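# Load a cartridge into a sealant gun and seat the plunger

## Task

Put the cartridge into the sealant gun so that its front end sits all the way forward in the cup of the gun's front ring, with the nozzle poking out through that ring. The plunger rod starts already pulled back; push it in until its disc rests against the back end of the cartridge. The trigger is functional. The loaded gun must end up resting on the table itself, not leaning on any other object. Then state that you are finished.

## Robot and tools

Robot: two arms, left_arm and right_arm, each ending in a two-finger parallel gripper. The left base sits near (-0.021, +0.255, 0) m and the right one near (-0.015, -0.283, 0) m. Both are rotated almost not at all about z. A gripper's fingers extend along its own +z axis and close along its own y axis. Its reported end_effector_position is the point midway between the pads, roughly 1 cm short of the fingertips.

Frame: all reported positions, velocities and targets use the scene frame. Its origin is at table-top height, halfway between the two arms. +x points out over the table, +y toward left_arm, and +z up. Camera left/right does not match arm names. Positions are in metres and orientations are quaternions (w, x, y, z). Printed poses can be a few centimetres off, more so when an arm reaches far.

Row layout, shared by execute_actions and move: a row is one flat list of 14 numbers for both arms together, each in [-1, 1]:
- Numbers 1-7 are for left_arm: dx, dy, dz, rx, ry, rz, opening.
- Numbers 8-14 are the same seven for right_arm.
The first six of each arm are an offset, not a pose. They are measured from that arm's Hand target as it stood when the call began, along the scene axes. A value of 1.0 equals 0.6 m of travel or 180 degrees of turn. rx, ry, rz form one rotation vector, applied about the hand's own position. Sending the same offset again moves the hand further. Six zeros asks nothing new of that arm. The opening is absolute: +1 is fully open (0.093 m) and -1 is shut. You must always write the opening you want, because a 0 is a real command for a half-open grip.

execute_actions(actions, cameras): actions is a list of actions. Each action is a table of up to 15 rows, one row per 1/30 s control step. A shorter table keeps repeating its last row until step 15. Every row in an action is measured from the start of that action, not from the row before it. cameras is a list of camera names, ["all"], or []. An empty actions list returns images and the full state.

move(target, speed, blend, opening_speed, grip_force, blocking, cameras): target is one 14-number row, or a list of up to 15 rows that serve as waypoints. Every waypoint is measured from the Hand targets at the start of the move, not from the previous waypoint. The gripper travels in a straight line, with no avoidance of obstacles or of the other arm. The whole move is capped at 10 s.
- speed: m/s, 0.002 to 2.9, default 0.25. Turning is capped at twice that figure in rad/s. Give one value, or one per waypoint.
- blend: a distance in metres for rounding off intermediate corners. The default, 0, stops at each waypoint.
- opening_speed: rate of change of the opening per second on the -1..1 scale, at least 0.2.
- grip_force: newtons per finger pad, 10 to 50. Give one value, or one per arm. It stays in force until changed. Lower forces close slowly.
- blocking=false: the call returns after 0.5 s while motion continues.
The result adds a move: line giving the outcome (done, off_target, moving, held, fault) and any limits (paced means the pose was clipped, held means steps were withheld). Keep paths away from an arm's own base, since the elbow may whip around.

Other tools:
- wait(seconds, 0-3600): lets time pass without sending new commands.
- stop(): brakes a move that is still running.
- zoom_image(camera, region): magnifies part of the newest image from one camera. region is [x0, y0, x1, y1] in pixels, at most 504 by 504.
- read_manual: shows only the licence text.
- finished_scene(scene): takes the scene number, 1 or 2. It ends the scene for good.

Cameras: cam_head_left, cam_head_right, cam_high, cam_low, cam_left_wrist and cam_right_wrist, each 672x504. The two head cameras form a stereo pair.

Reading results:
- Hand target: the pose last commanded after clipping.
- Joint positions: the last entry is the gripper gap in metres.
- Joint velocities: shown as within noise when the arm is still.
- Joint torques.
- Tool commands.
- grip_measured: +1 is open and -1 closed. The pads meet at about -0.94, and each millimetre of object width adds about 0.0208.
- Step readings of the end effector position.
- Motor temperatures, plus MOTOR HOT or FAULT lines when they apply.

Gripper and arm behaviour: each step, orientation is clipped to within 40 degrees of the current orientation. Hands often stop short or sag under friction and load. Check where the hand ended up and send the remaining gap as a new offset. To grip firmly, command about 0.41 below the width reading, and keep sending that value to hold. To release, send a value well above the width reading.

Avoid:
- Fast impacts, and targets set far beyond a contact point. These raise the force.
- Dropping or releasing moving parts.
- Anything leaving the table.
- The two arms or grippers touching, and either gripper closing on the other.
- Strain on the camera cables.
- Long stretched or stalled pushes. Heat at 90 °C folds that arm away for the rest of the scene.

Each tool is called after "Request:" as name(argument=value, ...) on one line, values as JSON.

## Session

Request:
execute_actions(actions=[])

Scene clock: 0.00 s.
left_arm: end_effector_position=(+0.3476, +0.2716, +0.0673) grip_measured=+1.000 end_effector_quat_wxyz=(+0.534, -0.071, +0.836, +0.102) | right_arm: end_effector_position=(+0.3695, -0.2873, +0.0808) grip_measured=+1.000 end_effector_quat_wxyz=(+0.545, +0.021, +0.835, -0.074)
Joint positions: left_arm=[-0.063 1.55 0.332 0.769 -0.349 -0.059 0.093] | right_arm=[0.087 1.536 0.381 0.737 0.227 -0.009 0.093]
Joint velocities: within noise
Joint torques (N m): no reading
Motor temperatures (°C): left_arm=[25 29 26 27 25 27 24] | right_arm=[28 29 33 26 25 24 24]
Heat: left arm: 29 °C; right arm: 33 °C.
Hand target: left_arm +0.3489, +0.2715, +0.0691; +0.536, -0.071, +0.835, +0.102 | right_arm +0.3714, -0.2871, +0.0838; +0.548, +0.022, +0.833, -0.073
Tool commands: left_gripper/opening=+1.0 right_gripper/opening=+1.0
camera_calibration:
cam_left_wrist: T_world_to_cam=[[0.24403, -0.96545, -0.09137, 0.18362], [-0.75275, -0.12918, -0.6455, 0.37657], [0.6114, 0.2263, -0.75827, -0.137]] pos_world=[0.32242, 0.25692, 0.15597]
cam_right_wrist: T_world_to_cam=[[-0.1025, -0.99016, 0.09532, -0.25359], [-0.75692, 0.01546, -0.65332, 0.37394], [0.64542, -0.13912, -0.75106, -0.13225]] pos_world=[0.34241, -0.27527, 0.16915]

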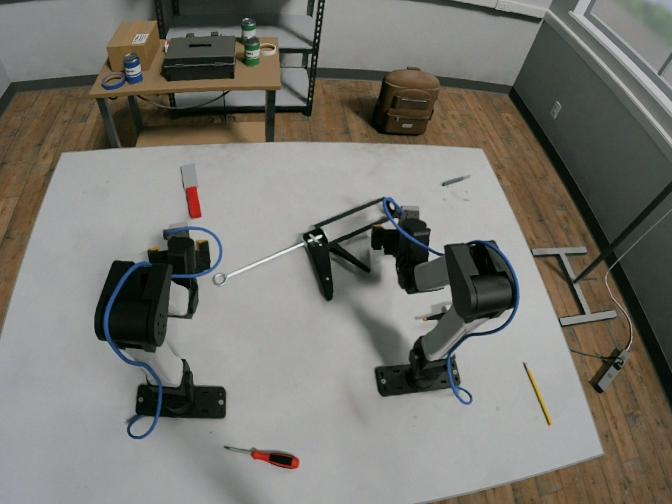

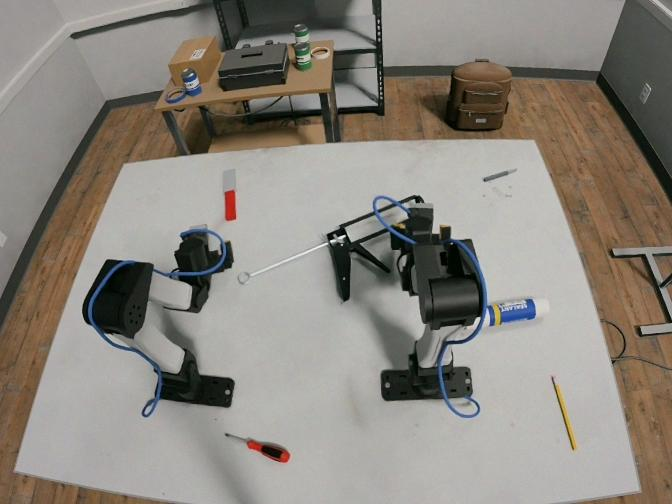

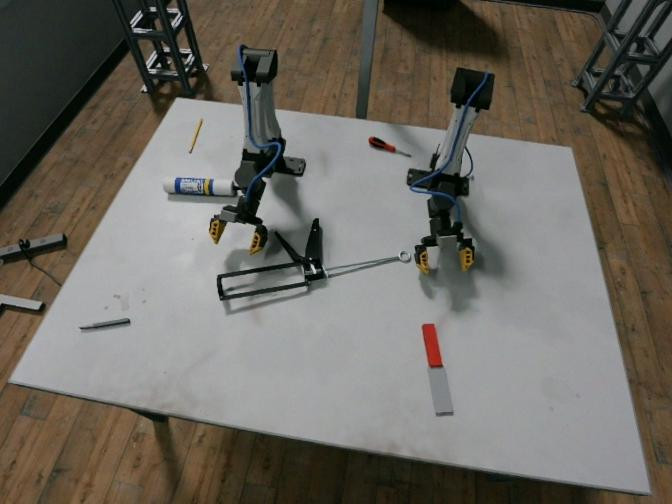

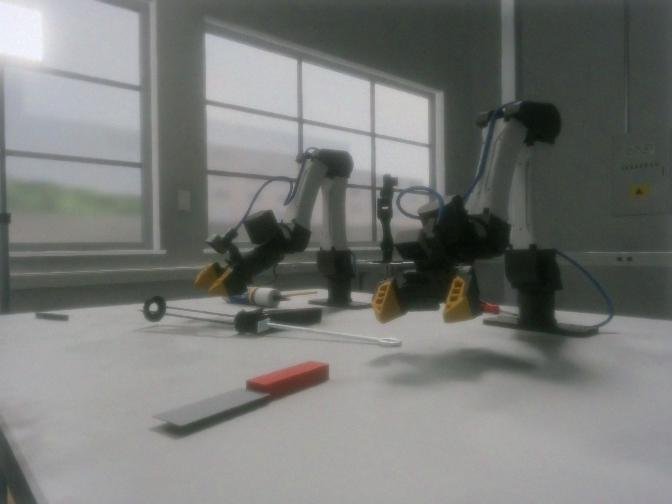

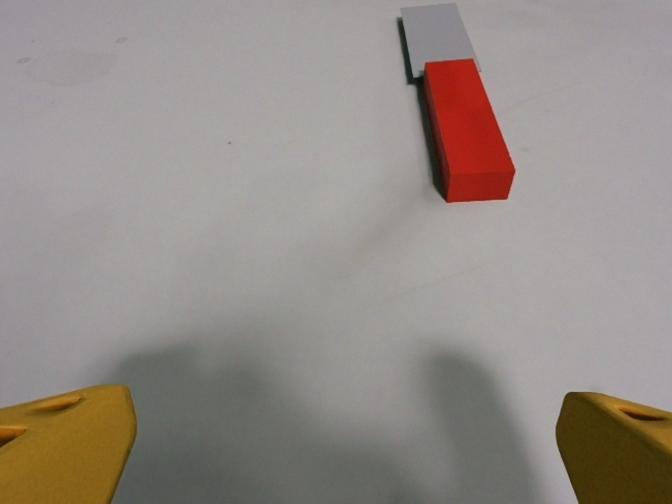

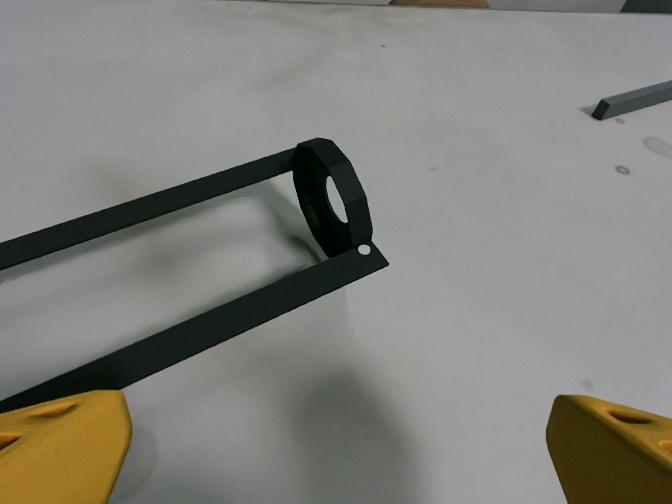

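Request:
move(target=[[0,0,0,0,0,0,1,-0.03,0,0.18,0,0,0,1],[0,0,0.1,0,0,0,1,-0.369,-0.305,0.227,0.3077,0.2596,-0.3959,1]], speed=0.35, blend=0.03, cameras=["cam_head_left","cam_head_right","cam_right_wrist","cam_high"])

Scene clock: 4.97 s.
left_arm: end_effector_position=(+0.3432, +0.2721, +0.1150) grip_measured=+1.000 end_effector_quat_wxyz=(+0.523, -0.069, +0.843, +0.104) | right_arm: end_effector_position=(+0.1478, -0.4702, +0.2146) grip_measured=+1.000 end_effector_quat_wxyz=(+0.052, +0.666, +0.744, -0.017)
Joint positions: left_arm=[-0.063 1.295 0.437 0.382 -0.349 -0.059 0.093] | right_arm=[-0.843 1.43 1.516 -1.549 0.021 0.615 0.093]
Joint torques (N m): left_arm=[0.05 -6.22 8.94 2.02 -0.09 -0.11] | right_arm=[-0.79 -3.78 9.69 0.6 -0.11 0.11]
Heat: left arm: 30 °C; right arm: 34 °C.
Hand target: left_arm +0.3489, +0.2715, +0.1288; +0.536, -0.071, +0.835, +0.102 | right_arm +0.1500, -0.4701, +0.2201; +0.001, +0.672, +0.741, +0.000
Off the commanded pose: left_arm 0.015 m, 2 deg | right_arm 0.006 m, 6 deg.
joint sent to its limit (right arm) — joint 4 (wrist pitch), lower limit. The joint targets are off in orientation, not in position.
move: off_target (left_arm, right_arm)
cam_right_wrist: T_world_to_cam=[[-0.99151, -0.11609, -0.05857, 0.10526], [-0.12911, 0.93246, 0.33742, 0.42226], [0.01544, 0.34211, -0.93953, 0.44576]] pos_world=[0.15199, -0.53402, 0.28249]
Images, in order (width x height): cam_head_left 672x504, cam_head_right 672x504, cam_high 672x504, cam_right_wrist 672x504.

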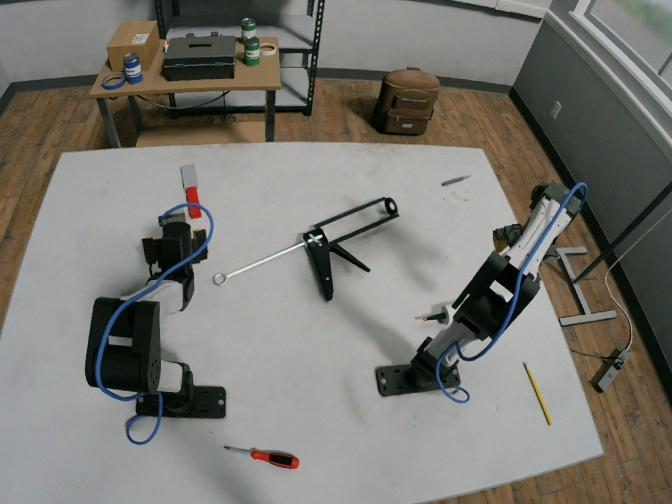

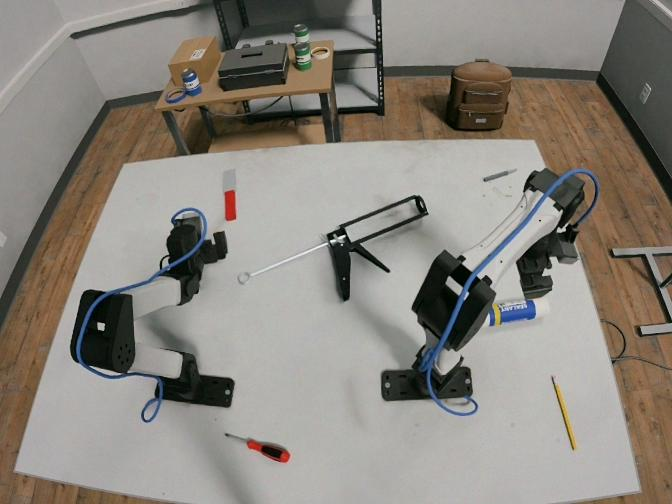

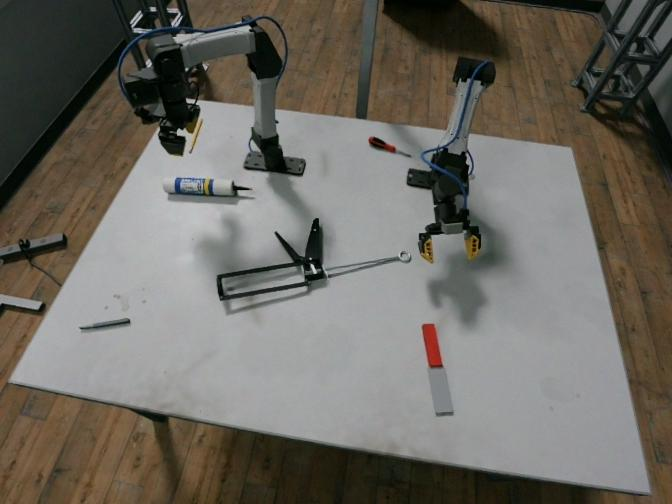

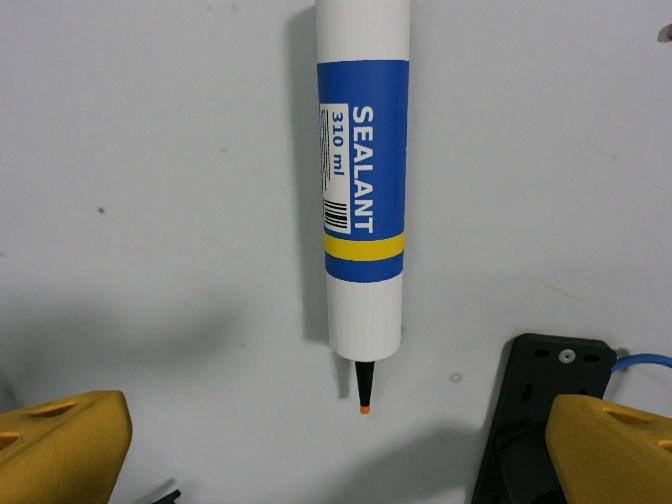

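Request:
move(target=[0,0,0,0,0,0,1,-0.015,0.003,-0.2,0,0,0.008,1], speed=0.3, cameras=["cam_head_right","cam_right_wrist"])

Request:
zoom_image(camera="cam_head_right", region=[470, 260, 580, 345])

Scene clock: 6.93 s.
left_arm: end_effector_position=(+0.3432, +0.2721, +0.1150) grip_measured=+1.000 end_effector_quat_wxyz=(+0.523, -0.069, +0.843, +0.104) | right_arm: end_effector_position=(+0.1404, -0.4701, +0.1061) grip_measured=+1.000 end_effector_quat_wxyz=(+0.006, +0.663, +0.749, -0.011)
Joint positions: left_arm=[-0.063 1.295 0.437 0.381 -0.349 -0.059 0.093] | right_arm=[-0.866 1.451 1.104 -1.207 0.019 0.583 0.093]
Joint torques (N m): left_arm=[0.06 -6.2 8.95 2.05 -0.09 -0.11] | right_arm=[-0.66 -4.08 6 0.61 -0.09 -0.03]
Heat: left arm: 30 °C; right arm: 35 °C.
Hand target: left_arm +0.3489, +0.2715, +0.1289; +0.536, -0.071, +0.835, +0.102 | right_arm +0.1409, -0.4683, +0.1001; +0.001, +0.663, +0.749, +0.000
Off the commanded pose: left_arm 0.015 m, 2 deg | right_arm 0.006 m, 1 deg.
move: done
cam_right_wrist: T_world_to_cam=[[-0.99243, -0.12262, -0.00656, 0.08314], [-0.11456, 0.90532, 0.40899, 0.43539], [-0.04421, 0.40665, -0.91251, 0.37977]] pos_world=[0.14918, -0.53841, 0.16902]

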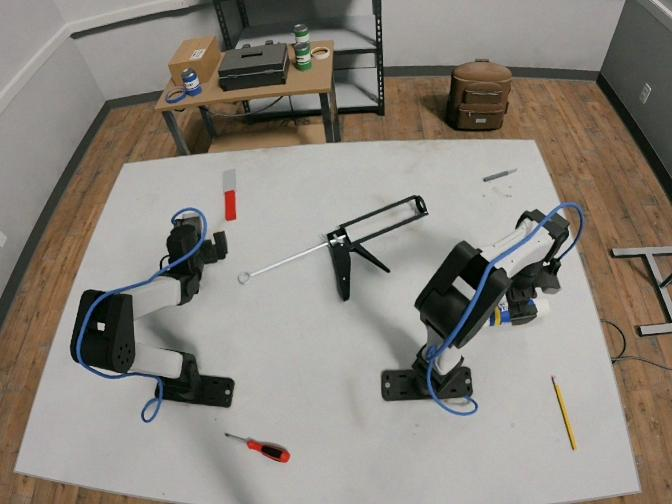

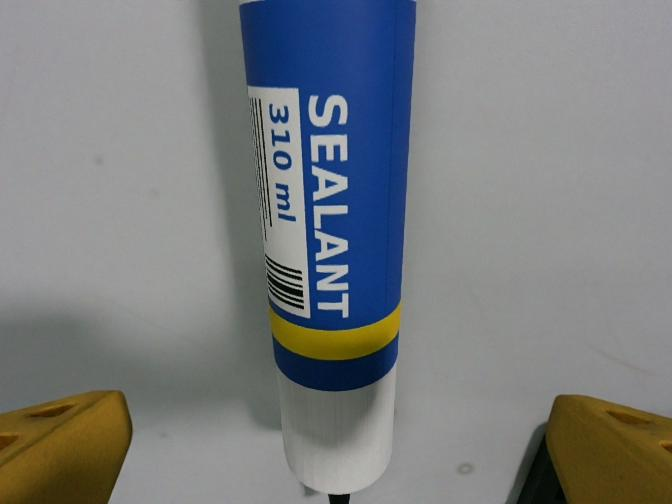

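Scaled by 4.582 from the camera's image (finer frame: 960x720).

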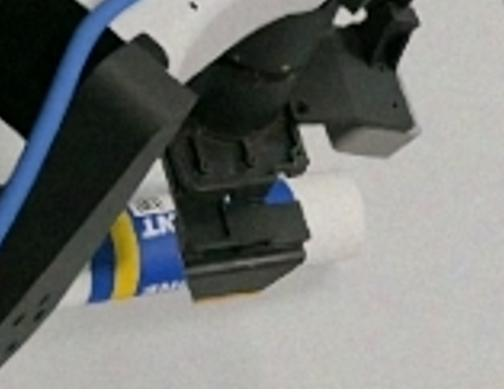

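Request:
move(target=[0,0,0,0,0,0,1,0.002,-0.02,-0.108,0,0,0.005,1], speed=0.2, cameras=["cam_high","cam_right_wrist"])

Request:
zoom_image(camera="cam_high", region=[130, 130, 270, 230])

Scene clock: 8.53 s.
left_arm: end_effector_position=(+0.3432, +0.2721, +0.1150) grip_measured=+1.000 end_effector_quat_wxyz=(+0.523, -0.069, +0.843, +0.104) | right_arm: end_effector_position=(+0.1420, -0.4824, +0.0410) grip_measured=+1.000 end_effector_quat_wxyz=(+0.005, +0.657, +0.754, -0.010)
Joint positions: left_arm=[-0.063 1.295 0.437 0.381 -0.349 -0.059 0.093] | right_arm=[-0.893 1.558 0.935 -0.935 0.019 0.54 0.093]
Joint torques (N m): left_arm=[0.06 -6.2 8.95 2.05 -0.09 -0.11] | right_arm=[-0.47 -4.44 5.74 0.64 -0.1 -0.06]
Heat: left arm: 30 °C; right arm: 35 °C.
Hand target: left_arm +0.3489, +0.2715, +0.1289; +0.536, -0.071, +0.835, +0.102 | right_arm +0.1421, -0.4802, +0.0352; +0.000, +0.657, +0.754, +0.000
Off the commanded pose: left_arm 0.015 m, 2 deg | right_arm 0.006 m, 1 deg.
move: done
cam_right_wrist: T_world_to_cam=[[-0.99041, -0.13805, -0.00505, 0.07501], [-0.12788, 0.9024, 0.41148, 0.47371], [-0.05225, 0.40818, -0.91141, 0.32726]] pos_world=[0.15197, -0.5507, 0.10372]

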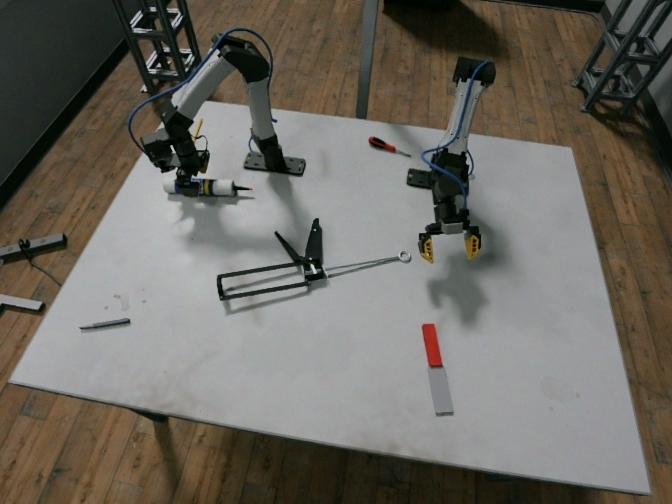

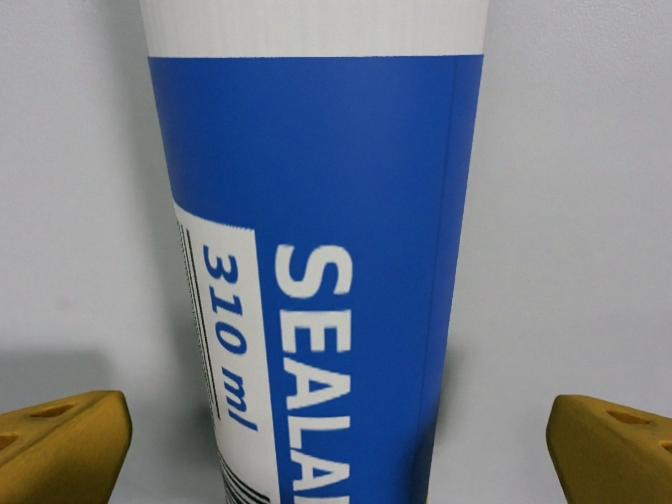

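Scaled by 3.600 from the camera's image (finer frame: 960x720).

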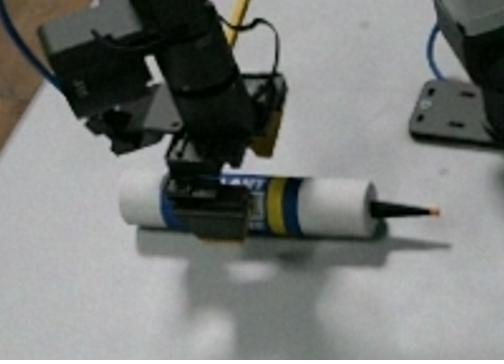

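Request:
move(target=[0,0,0,0,0,0,1,0.001,0.008,-0.0095,0,0,0.004,1], speed=0.1)

Request:
move(target=[0,0,0,0,0,0,1,0,0,0,0,0,0,-0.5], grip_force=[50,40], opening_speed=0.8, cameras=["cam_right_wrist","cam_high"])

Request:
zoom_image(camera="cam_high", region=[130, 130, 270, 230])

Scene clock: 9.60 s.
left_arm: end_effector_position=(+0.3432, +0.2721, +0.1150) grip_measured=+1.000 end_effector_quat_wxyz=(+0.523, -0.069, +0.843, +0.104) | right_arm: end_effector_position=(+0.1402, -0.4800, +0.0349) grip_measured=+1.000 end_effector_quat_wxyz=(+0.004, +0.657, +0.754, -0.010)
Joint positions: left_arm=[-0.063 1.295 0.437 0.381 -0.349 -0.059 0.093] | right_arm=[-0.893 1.558 0.909 -0.911 0.018 0.54 0.093]
Joint torques (N m): left_arm=[0.08 -6.22 8.95 2.05 -0.1 -0.11] | right_arm=[0.59 -4.67 5.37 0.62 -0.1 0.03]
Heat: left arm: 30 °C; right arm: 35 °C.
Hand target: left_arm +0.3489, +0.2715, +0.1289; +0.536, -0.071, +0.835, +0.102 | right_arm +0.1427, -0.4754, +0.0296; +0.001, +0.652, +0.758, +0.000
Off the commanded pose: left_arm 0.015 m, 2 deg | right_arm 0.007 m, 1 deg.
move: done

Scene clock: 12.10 s.
left_arm: end_effector_position=(+0.3432, +0.2721, +0.1150) grip_measured=+1.000 end_effector_quat_wxyz=(+0.523, -0.069, +0.843, +0.104) | right_arm: end_effector_position=(+0.1406, -0.4802, +0.0349) grip_measured=-0.013 end_effector_quat_wxyz=(+0.005, +0.657, +0.754, -0.010)
Joint positions: left_arm=[-0.063 1.295 0.437 0.381 -0.349 -0.059 0.093] | right_arm=[-0.893 1.558 0.909 -0.909 0.017 0.539 0.045]
Joint torques (N m): left_arm=[0.05 -6.22 8.95 2.05 -0.09 -0.11] | right_arm=[0.46 -4.57 5.55 0.6 -0.1 0]
Heat: left arm: 31 °C; right arm: 35 °C.
Hand target: left_arm +0.3489, +0.2715, +0.1289; +0.536, -0.071, +0.835, +0.102 | right_arm +0.1427, -0.4754, +0.0296; +0.001, +0.652, +0.758, +0.000
Off the commanded pose: left_arm 0.015 m, 2 deg | right_arm 0.007 m, 1 deg.
grip_force (N): 50, 40
move: done
cam_right_wrist: T_world_to_cam=[[-0.99024, -0.13925, -0.00618, 0.07323], [-0.12937, 0.90172, 0.41252, 0.47383], [-0.05187, 0.40929, -0.91093, 0.32114]] pos_world=[0.15047, -0.5485, 0.09752]
Images, in order (width x height): cam_high 672x504, cam_right_wrist 672x504.

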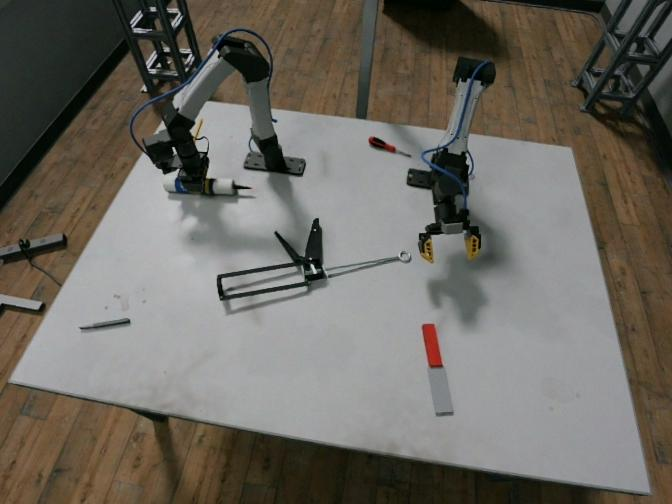

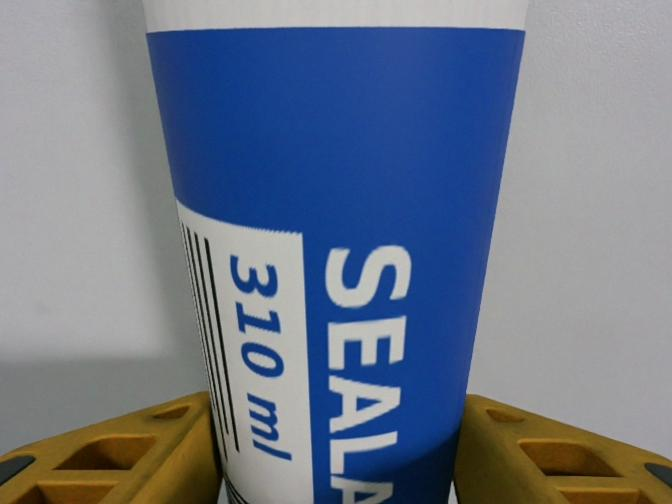

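Scaled by 3.600 from the camera's image (finer frame: 960x720).

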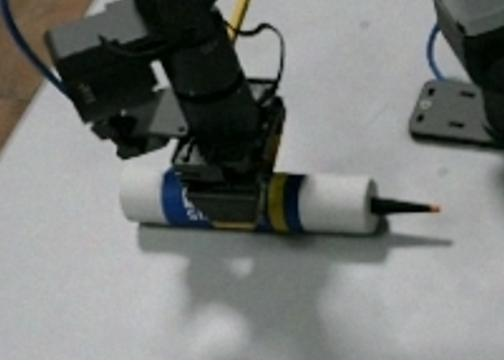

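Request:
move(target=[0,0,0,0,0,0,1,0,0,0.17,0,0,0,-0.5], speed=0.12, cameras=["cam_right_wrist","cam_high","cam_low"])

Request:
zoom_image(camera="cam_low", region=[180, 200, 360, 320])

Scene clock: 13.83 s.
left_arm: end_effector_position=(+0.3432, +0.2721, +0.1150) grip_measured=+1.000 end_effector_quat_wxyz=(+0.523, -0.069, +0.843, +0.104) | right_arm: end_effector_position=(+0.1356, -0.4741, +0.1158) grip_measured=-0.019 end_effector_quat_wxyz=(-0.022, +0.656, +0.754, -0.005)
Joint positions: left_arm=[-0.063 1.295 0.437 0.381 -0.349 -0.059 0.093] | right_arm=[-0.893 1.501 1.186 -1.296 0.017 0.539 0.044]
Joint torques (N m): left_arm=[0.06 -6.22 8.94 2.05 -0.09 -0.11] | right_arm=[0.39 -7.27 11 0.16 -0.11 -0.01]
Heat: left arm: 31 °C; right arm: 35 °C.
Hand target: left_arm +0.3489, +0.2715, +0.1289; +0.536, -0.071, +0.835, +0.102 | right_arm +0.1427, -0.4754, +0.1315; +0.001, +0.652, +0.758, +0.000
Off the commanded pose: left_arm 0.015 m, 2 deg | right_arm 0.017 m, 3 deg.
grip_force (N): 50, 40
move: off_target (right_arm)
cam_right_wrist: T_world_to_cam=[[-0.98999, -0.13957, 0.02125, 0.0664], [-0.11484, 0.88369, 0.45377, 0.41909], [-0.08211, 0.44679, -0.89086, 0.41165]] pos_world=[0.14767, -0.545, 0.17514]
Images, in order (width x height): cam_high 672x504, cam_low 672x504, cam_right_wrist 672x504.

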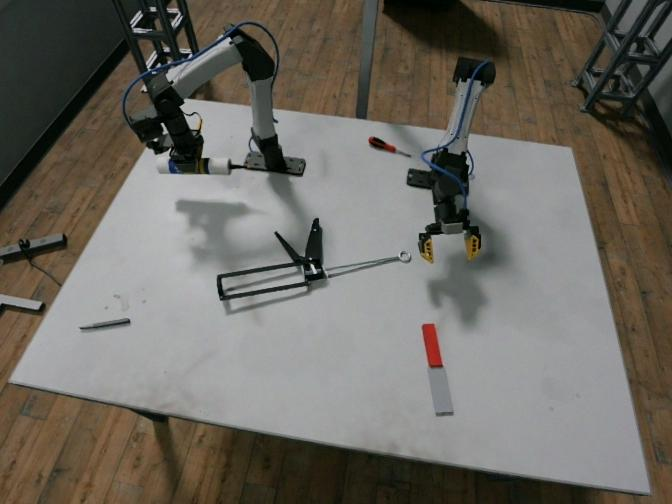

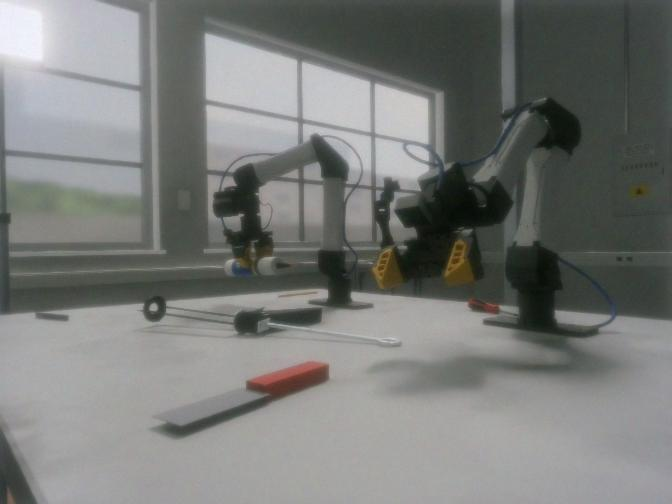

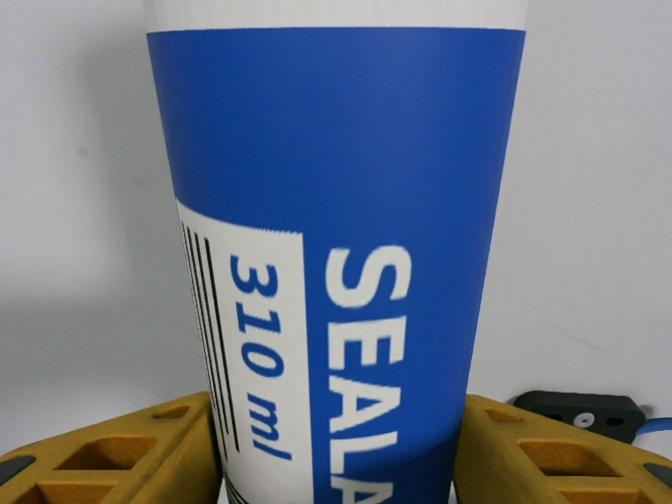

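Scaled by 2.800 from the camera's image (finer frame: 960x720).

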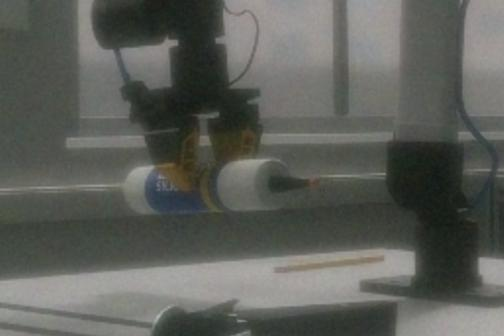

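Request:
move(target=[[0,0,0,0,0,0,1,0.195,0.125,0.04,0,0,0.389,-0.5],[0,0,0,0,0,0,1,0.36,0.32,0.04,0,0,0.778,-0.5],[0,0,0,0,0,0,1,0.45,0.577,0.04,0,0,-0.917,-0.5]], speed=0.4, blend=0.05, cameras=["cam_head_left","cam_head_right","cam_right_wrist","cam_high","cam_low"])

Scene clock: 19.40 s.
left_arm: end_effector_position=(+0.3432, +0.2721, +0.1150) grip_measured=+1.000 end_effector_quat_wxyz=(+0.523, -0.069, +0.843, +0.104) | right_arm: end_effector_position=(+0.4082, -0.1325, +0.1467) grip_measured=-0.019 end_effector_quat_wxyz=(-0.025, +0.833, -0.552, +0.025)
Joint positions: left_arm=[-0.063 1.295 0.437 0.381 -0.349 -0.059 0.093] | right_arm=[0.345 2.272 2.326 -1.555 0.009 -1.626 0.044]
Joint torques (N m): left_arm=[0.05 -6.22 8.92 2.05 -0.09 -0.11] | right_arm=[-0.18 -11.36 11.02 0.5 -0.13 -0.08]
Motor temperatures (°C): left_arm=[25 31 29 32 25 27 24] | right_arm=[28 31 36 26 25 24 25]
Heat: left arm: 32 °C; right arm: 36 °C.
Hand target: left_arm +0.3489, +0.2715, +0.1289; +0.536, -0.071, +0.835, +0.102 | right_arm +0.4126, -0.1291, +0.1555; +0.000, +0.837, -0.548, -0.001
Off the commanded pose: left_arm 0.015 m, 2 deg | right_arm 0.010 m, 4 deg.
joint sent to its limit (right arm) — joint 4 (wrist pitch), lower limit. The joint targets are off in orientation, not in position.
grip_force (N): 50, 40
move: off_target (right_arm)
cam_right_wrist: T_world_to_cam=[[0.9191, 0.39013, 0.05529, -0.33084], [0.32789, -0.83508, 0.44173, -0.27225], [0.21851, -0.38787, -0.89544, 0.07635]] pos_world=[0.37666, -0.06867, 0.20692]
Images, in order (width x height): cam_head_left 672x504, cam_head_right 672x504, cam_high 672x504, cam_low 672x504, cam_right_wrist 672x504.

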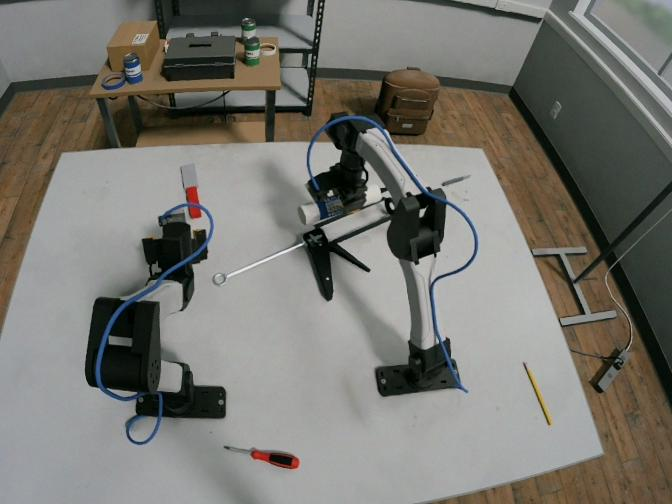

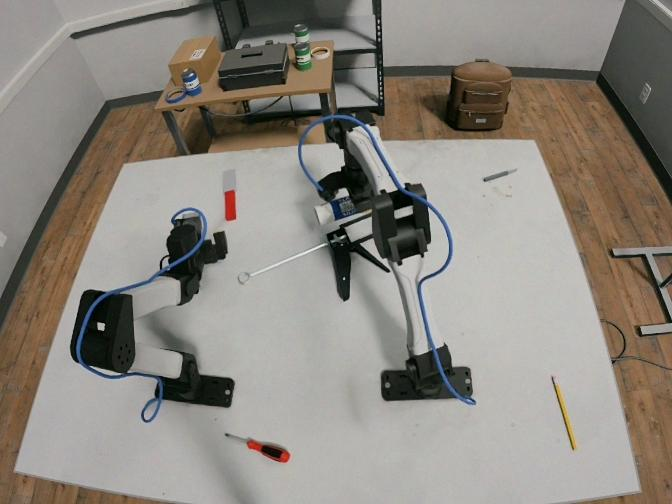

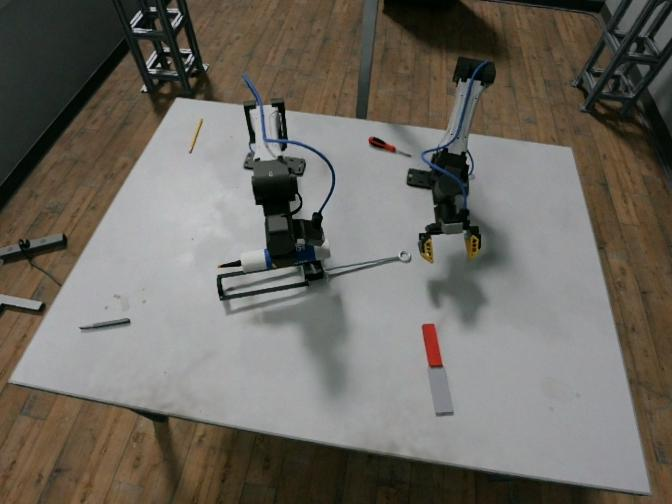

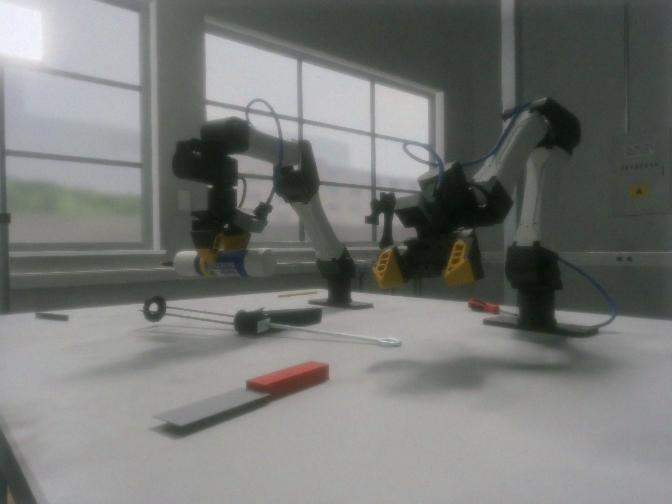

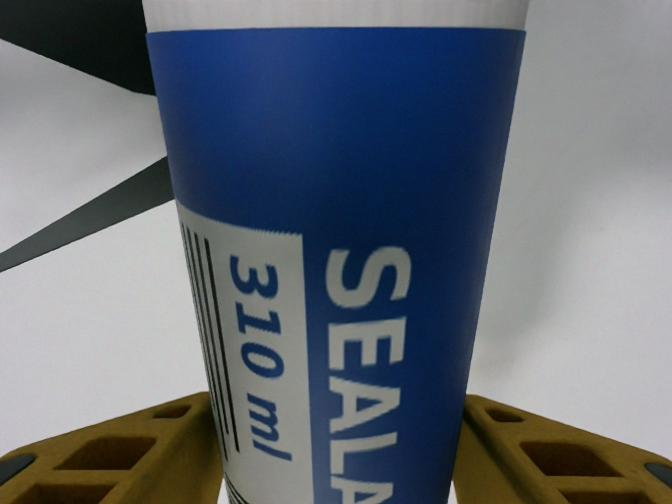

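Request:
zoom_image(camera="cam_high", region=[200, 220, 350, 320])

Request:
zoom_image(camera="cam_head_left", region=[290, 170, 410, 260])

Request:
zoom_image(camera="cam_low", region=[130, 230, 350, 350])

Scaled by 3.360 from the camera's image (finer frame: 960x720).

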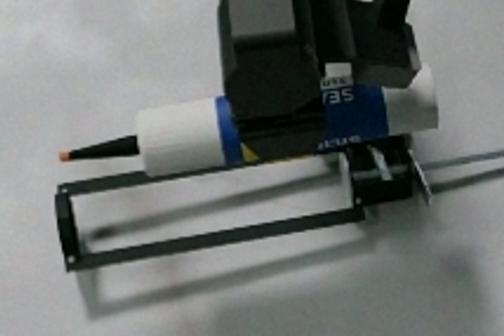

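Scaled by 4.200 from the camera's image (finer frame: 960x720).

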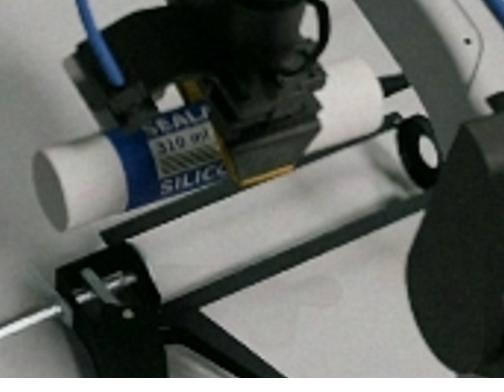

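Scaled by 2.291 from the camera's image (finer frame: 960x720).

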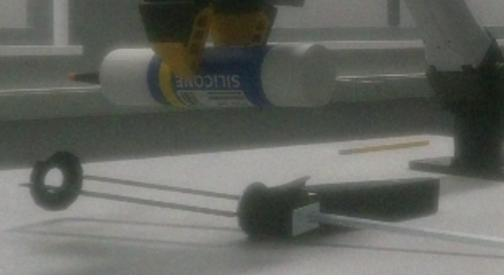

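Request:
move(target=[0,0,0,0,0,0,1,-0.005,-0.006,-0.105,0.0661,0.0292,0,-0.5], speed=0.12, cameras=["cam_head_left","cam_head_right","cam_high","cam_low"])

Request:
zoom_image(camera="cam_high", region=[200, 220, 350, 320])

Request:
zoom_image(camera="cam_low", region=[130, 230, 350, 350])

Request:
zoom_image(camera="cam_head_left", region=[290, 170, 410, 260])

Scene clock: 22.30 s.
left_arm: end_effector_position=(+0.3432, +0.2721, +0.1150) grip_measured=+1.000 end_effector_quat_wxyz=(+0.523, -0.069, +0.843, +0.104) | right_arm: end_effector_position=(+0.4097, -0.1361, +0.0935) grip_measured=-0.019 end_effector_quat_wxyz=(-0.050, +0.831, -0.548, -0.083)
Joint positions: left_arm=[-0.063 1.295 0.437 0.381 -0.349 -0.059 0.093] | right_arm=[0.262 2.354 2.241 -1.495 -0.191 -1.718 0.044]
Joint torques (N m): left_arm=[0.06 -6.22 8.94 2.05 -0.09 -0.11] | right_arm=[-0.58 -11.99 6.71 0.41 -0.5 -0.06]
Heat: left arm: 33 °C; right arm: 36 °C.
Hand target: left_arm +0.3489, +0.2715, +0.1289; +0.536, -0.071, +0.835, +0.102 | right_arm +0.4097, -0.1328, +0.0926; -0.062, +0.831, -0.544, -0.095
Off the commanded pose: left_arm 0.015 m, 2 deg | right_arm 0.003 m, 2 deg.
grip_force (N): 50, 40
move: done

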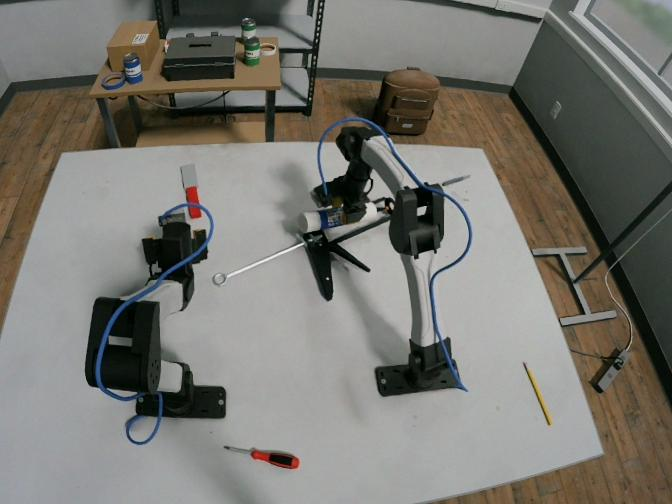

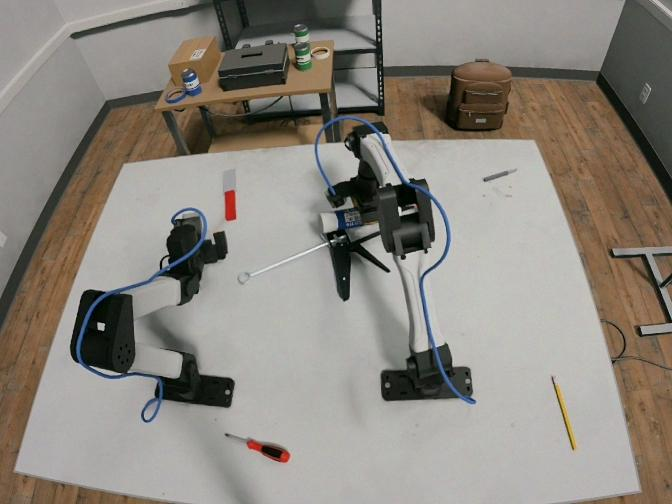

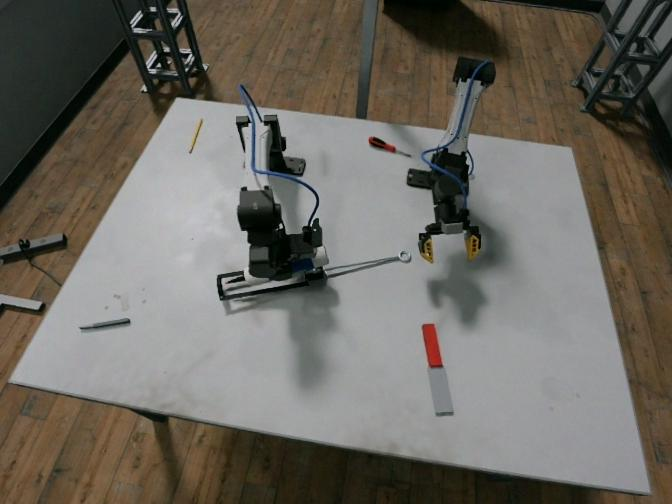

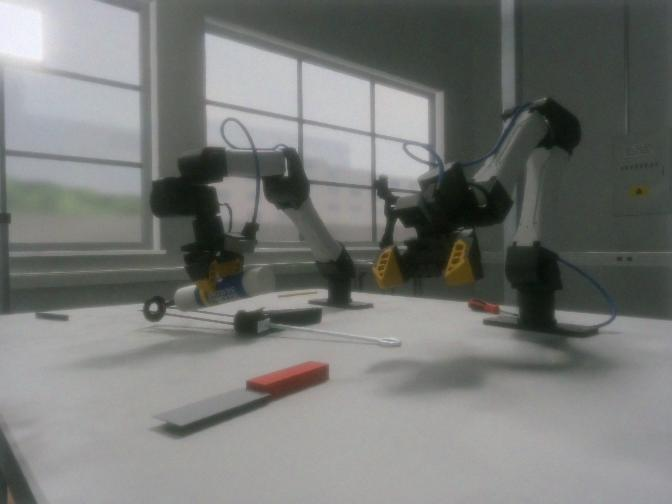

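Scaled by 3.360 from the camera's image (finer frame: 960x720).

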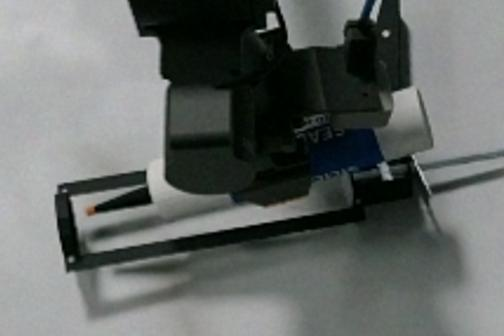

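Scaled by 2.291 from the camera's image (finer frame: 960x720).

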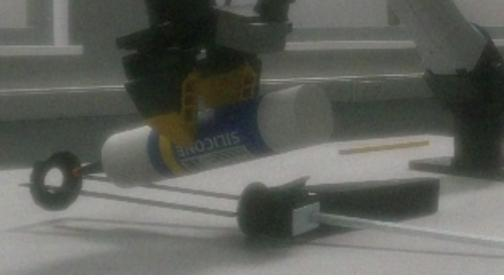

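Scaled by 4.200 from the camera's image (finer frame: 960x720).

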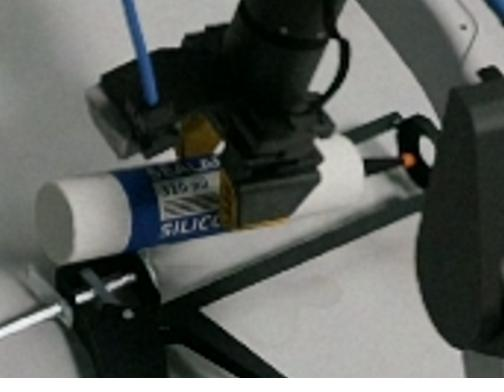

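Request:
move(target=[[0,0,0,0,0,0,1,0.003,0.0015,0,0.0127,0.0056,0,-0.5],[0,0,0,0,0,0,1,0.0227,-0.0446,-0.0118,0.0127,0.0056,0,-0.5]], speed=0.08, blend=0.003, cameras=["cam_head_left","cam_high","cam_low"])

Request:
zoom_image(camera="cam_high", region=[200, 220, 350, 320])

Request:
zoom_image(camera="cam_low", region=[130, 270, 270, 350])

Request:
zoom_image(camera="cam_head_left", region=[290, 170, 410, 260])

Scene clock: 24.30 s.
left_arm: end_effector_position=(+0.3432, +0.2721, +0.1150) grip_measured=+1.000 end_effector_quat_wxyz=(+0.523, -0.069, +0.843, +0.104) | right_arm: end_effector_position=(+0.4195, -0.1605, +0.0782) grip_measured=-0.019 end_effector_quat_wxyz=(-0.062, +0.828, -0.546, -0.111)
Joint positions: left_arm=[-0.063 1.295 0.437 0.381 -0.349 -0.059 0.093] | right_arm=[0.185 2.408 2.265 -1.504 -0.243 -1.8 0.044]
Joint torques (N m): left_arm=[0.05 -6.22 8.95 2.05 -0.09 -0.11] | right_arm=[-0.62 -11.75 10.62 0.07 -0.43 -0.07]
Heat: left arm: 33 °C; right arm: 37 °C.
Hand target: left_arm +0.3489, +0.2715, +0.1289; +0.536, -0.071, +0.835, +0.102 | right_arm +0.4233, -0.1595, +0.0855; -0.073, +0.829, -0.543, -0.114
Off the commanded pose: left_arm 0.015 m, 2 deg | right_arm 0.008 m, 1 deg.
grip_force (N): 50, 40
move: done

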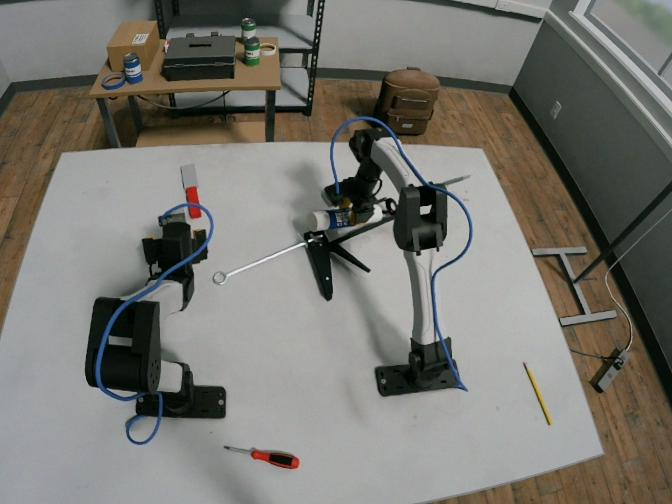

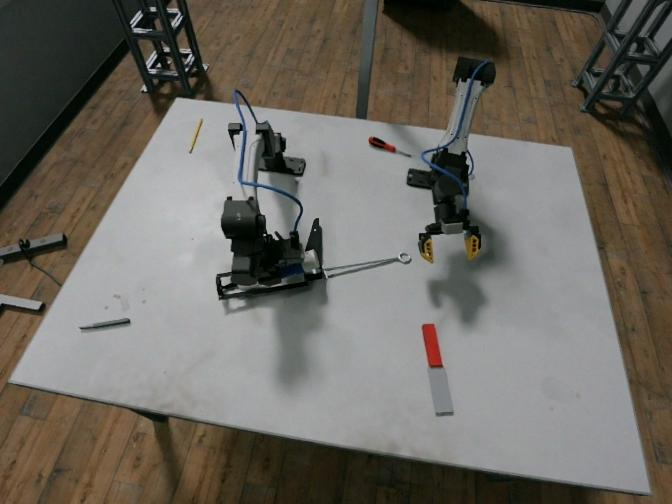

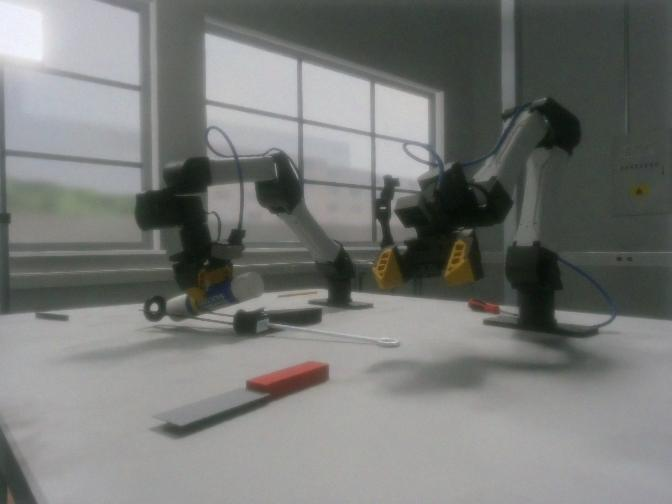

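Scaled by 3.360 from the camera's image (finer frame: 960x720).

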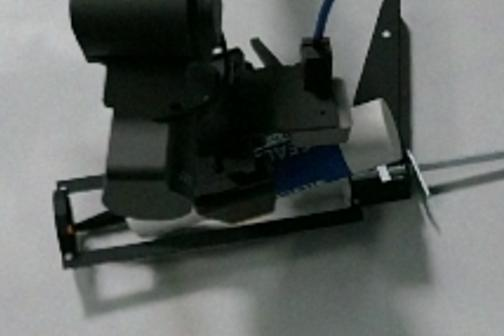

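Scaled by 3.600 from the camera's image (finer frame: 960x720).

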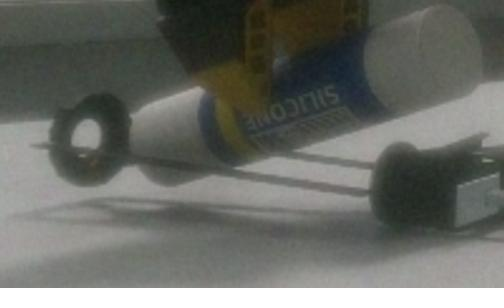

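Scaled by 4.200 from the camera's image (finer frame: 960x720).

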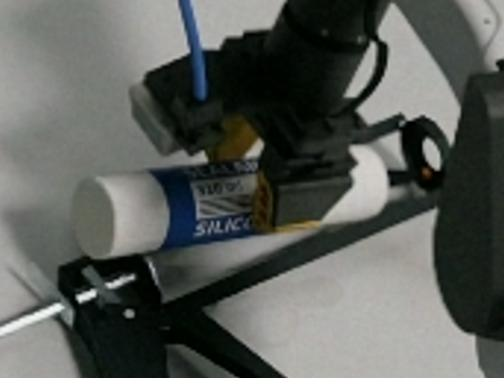

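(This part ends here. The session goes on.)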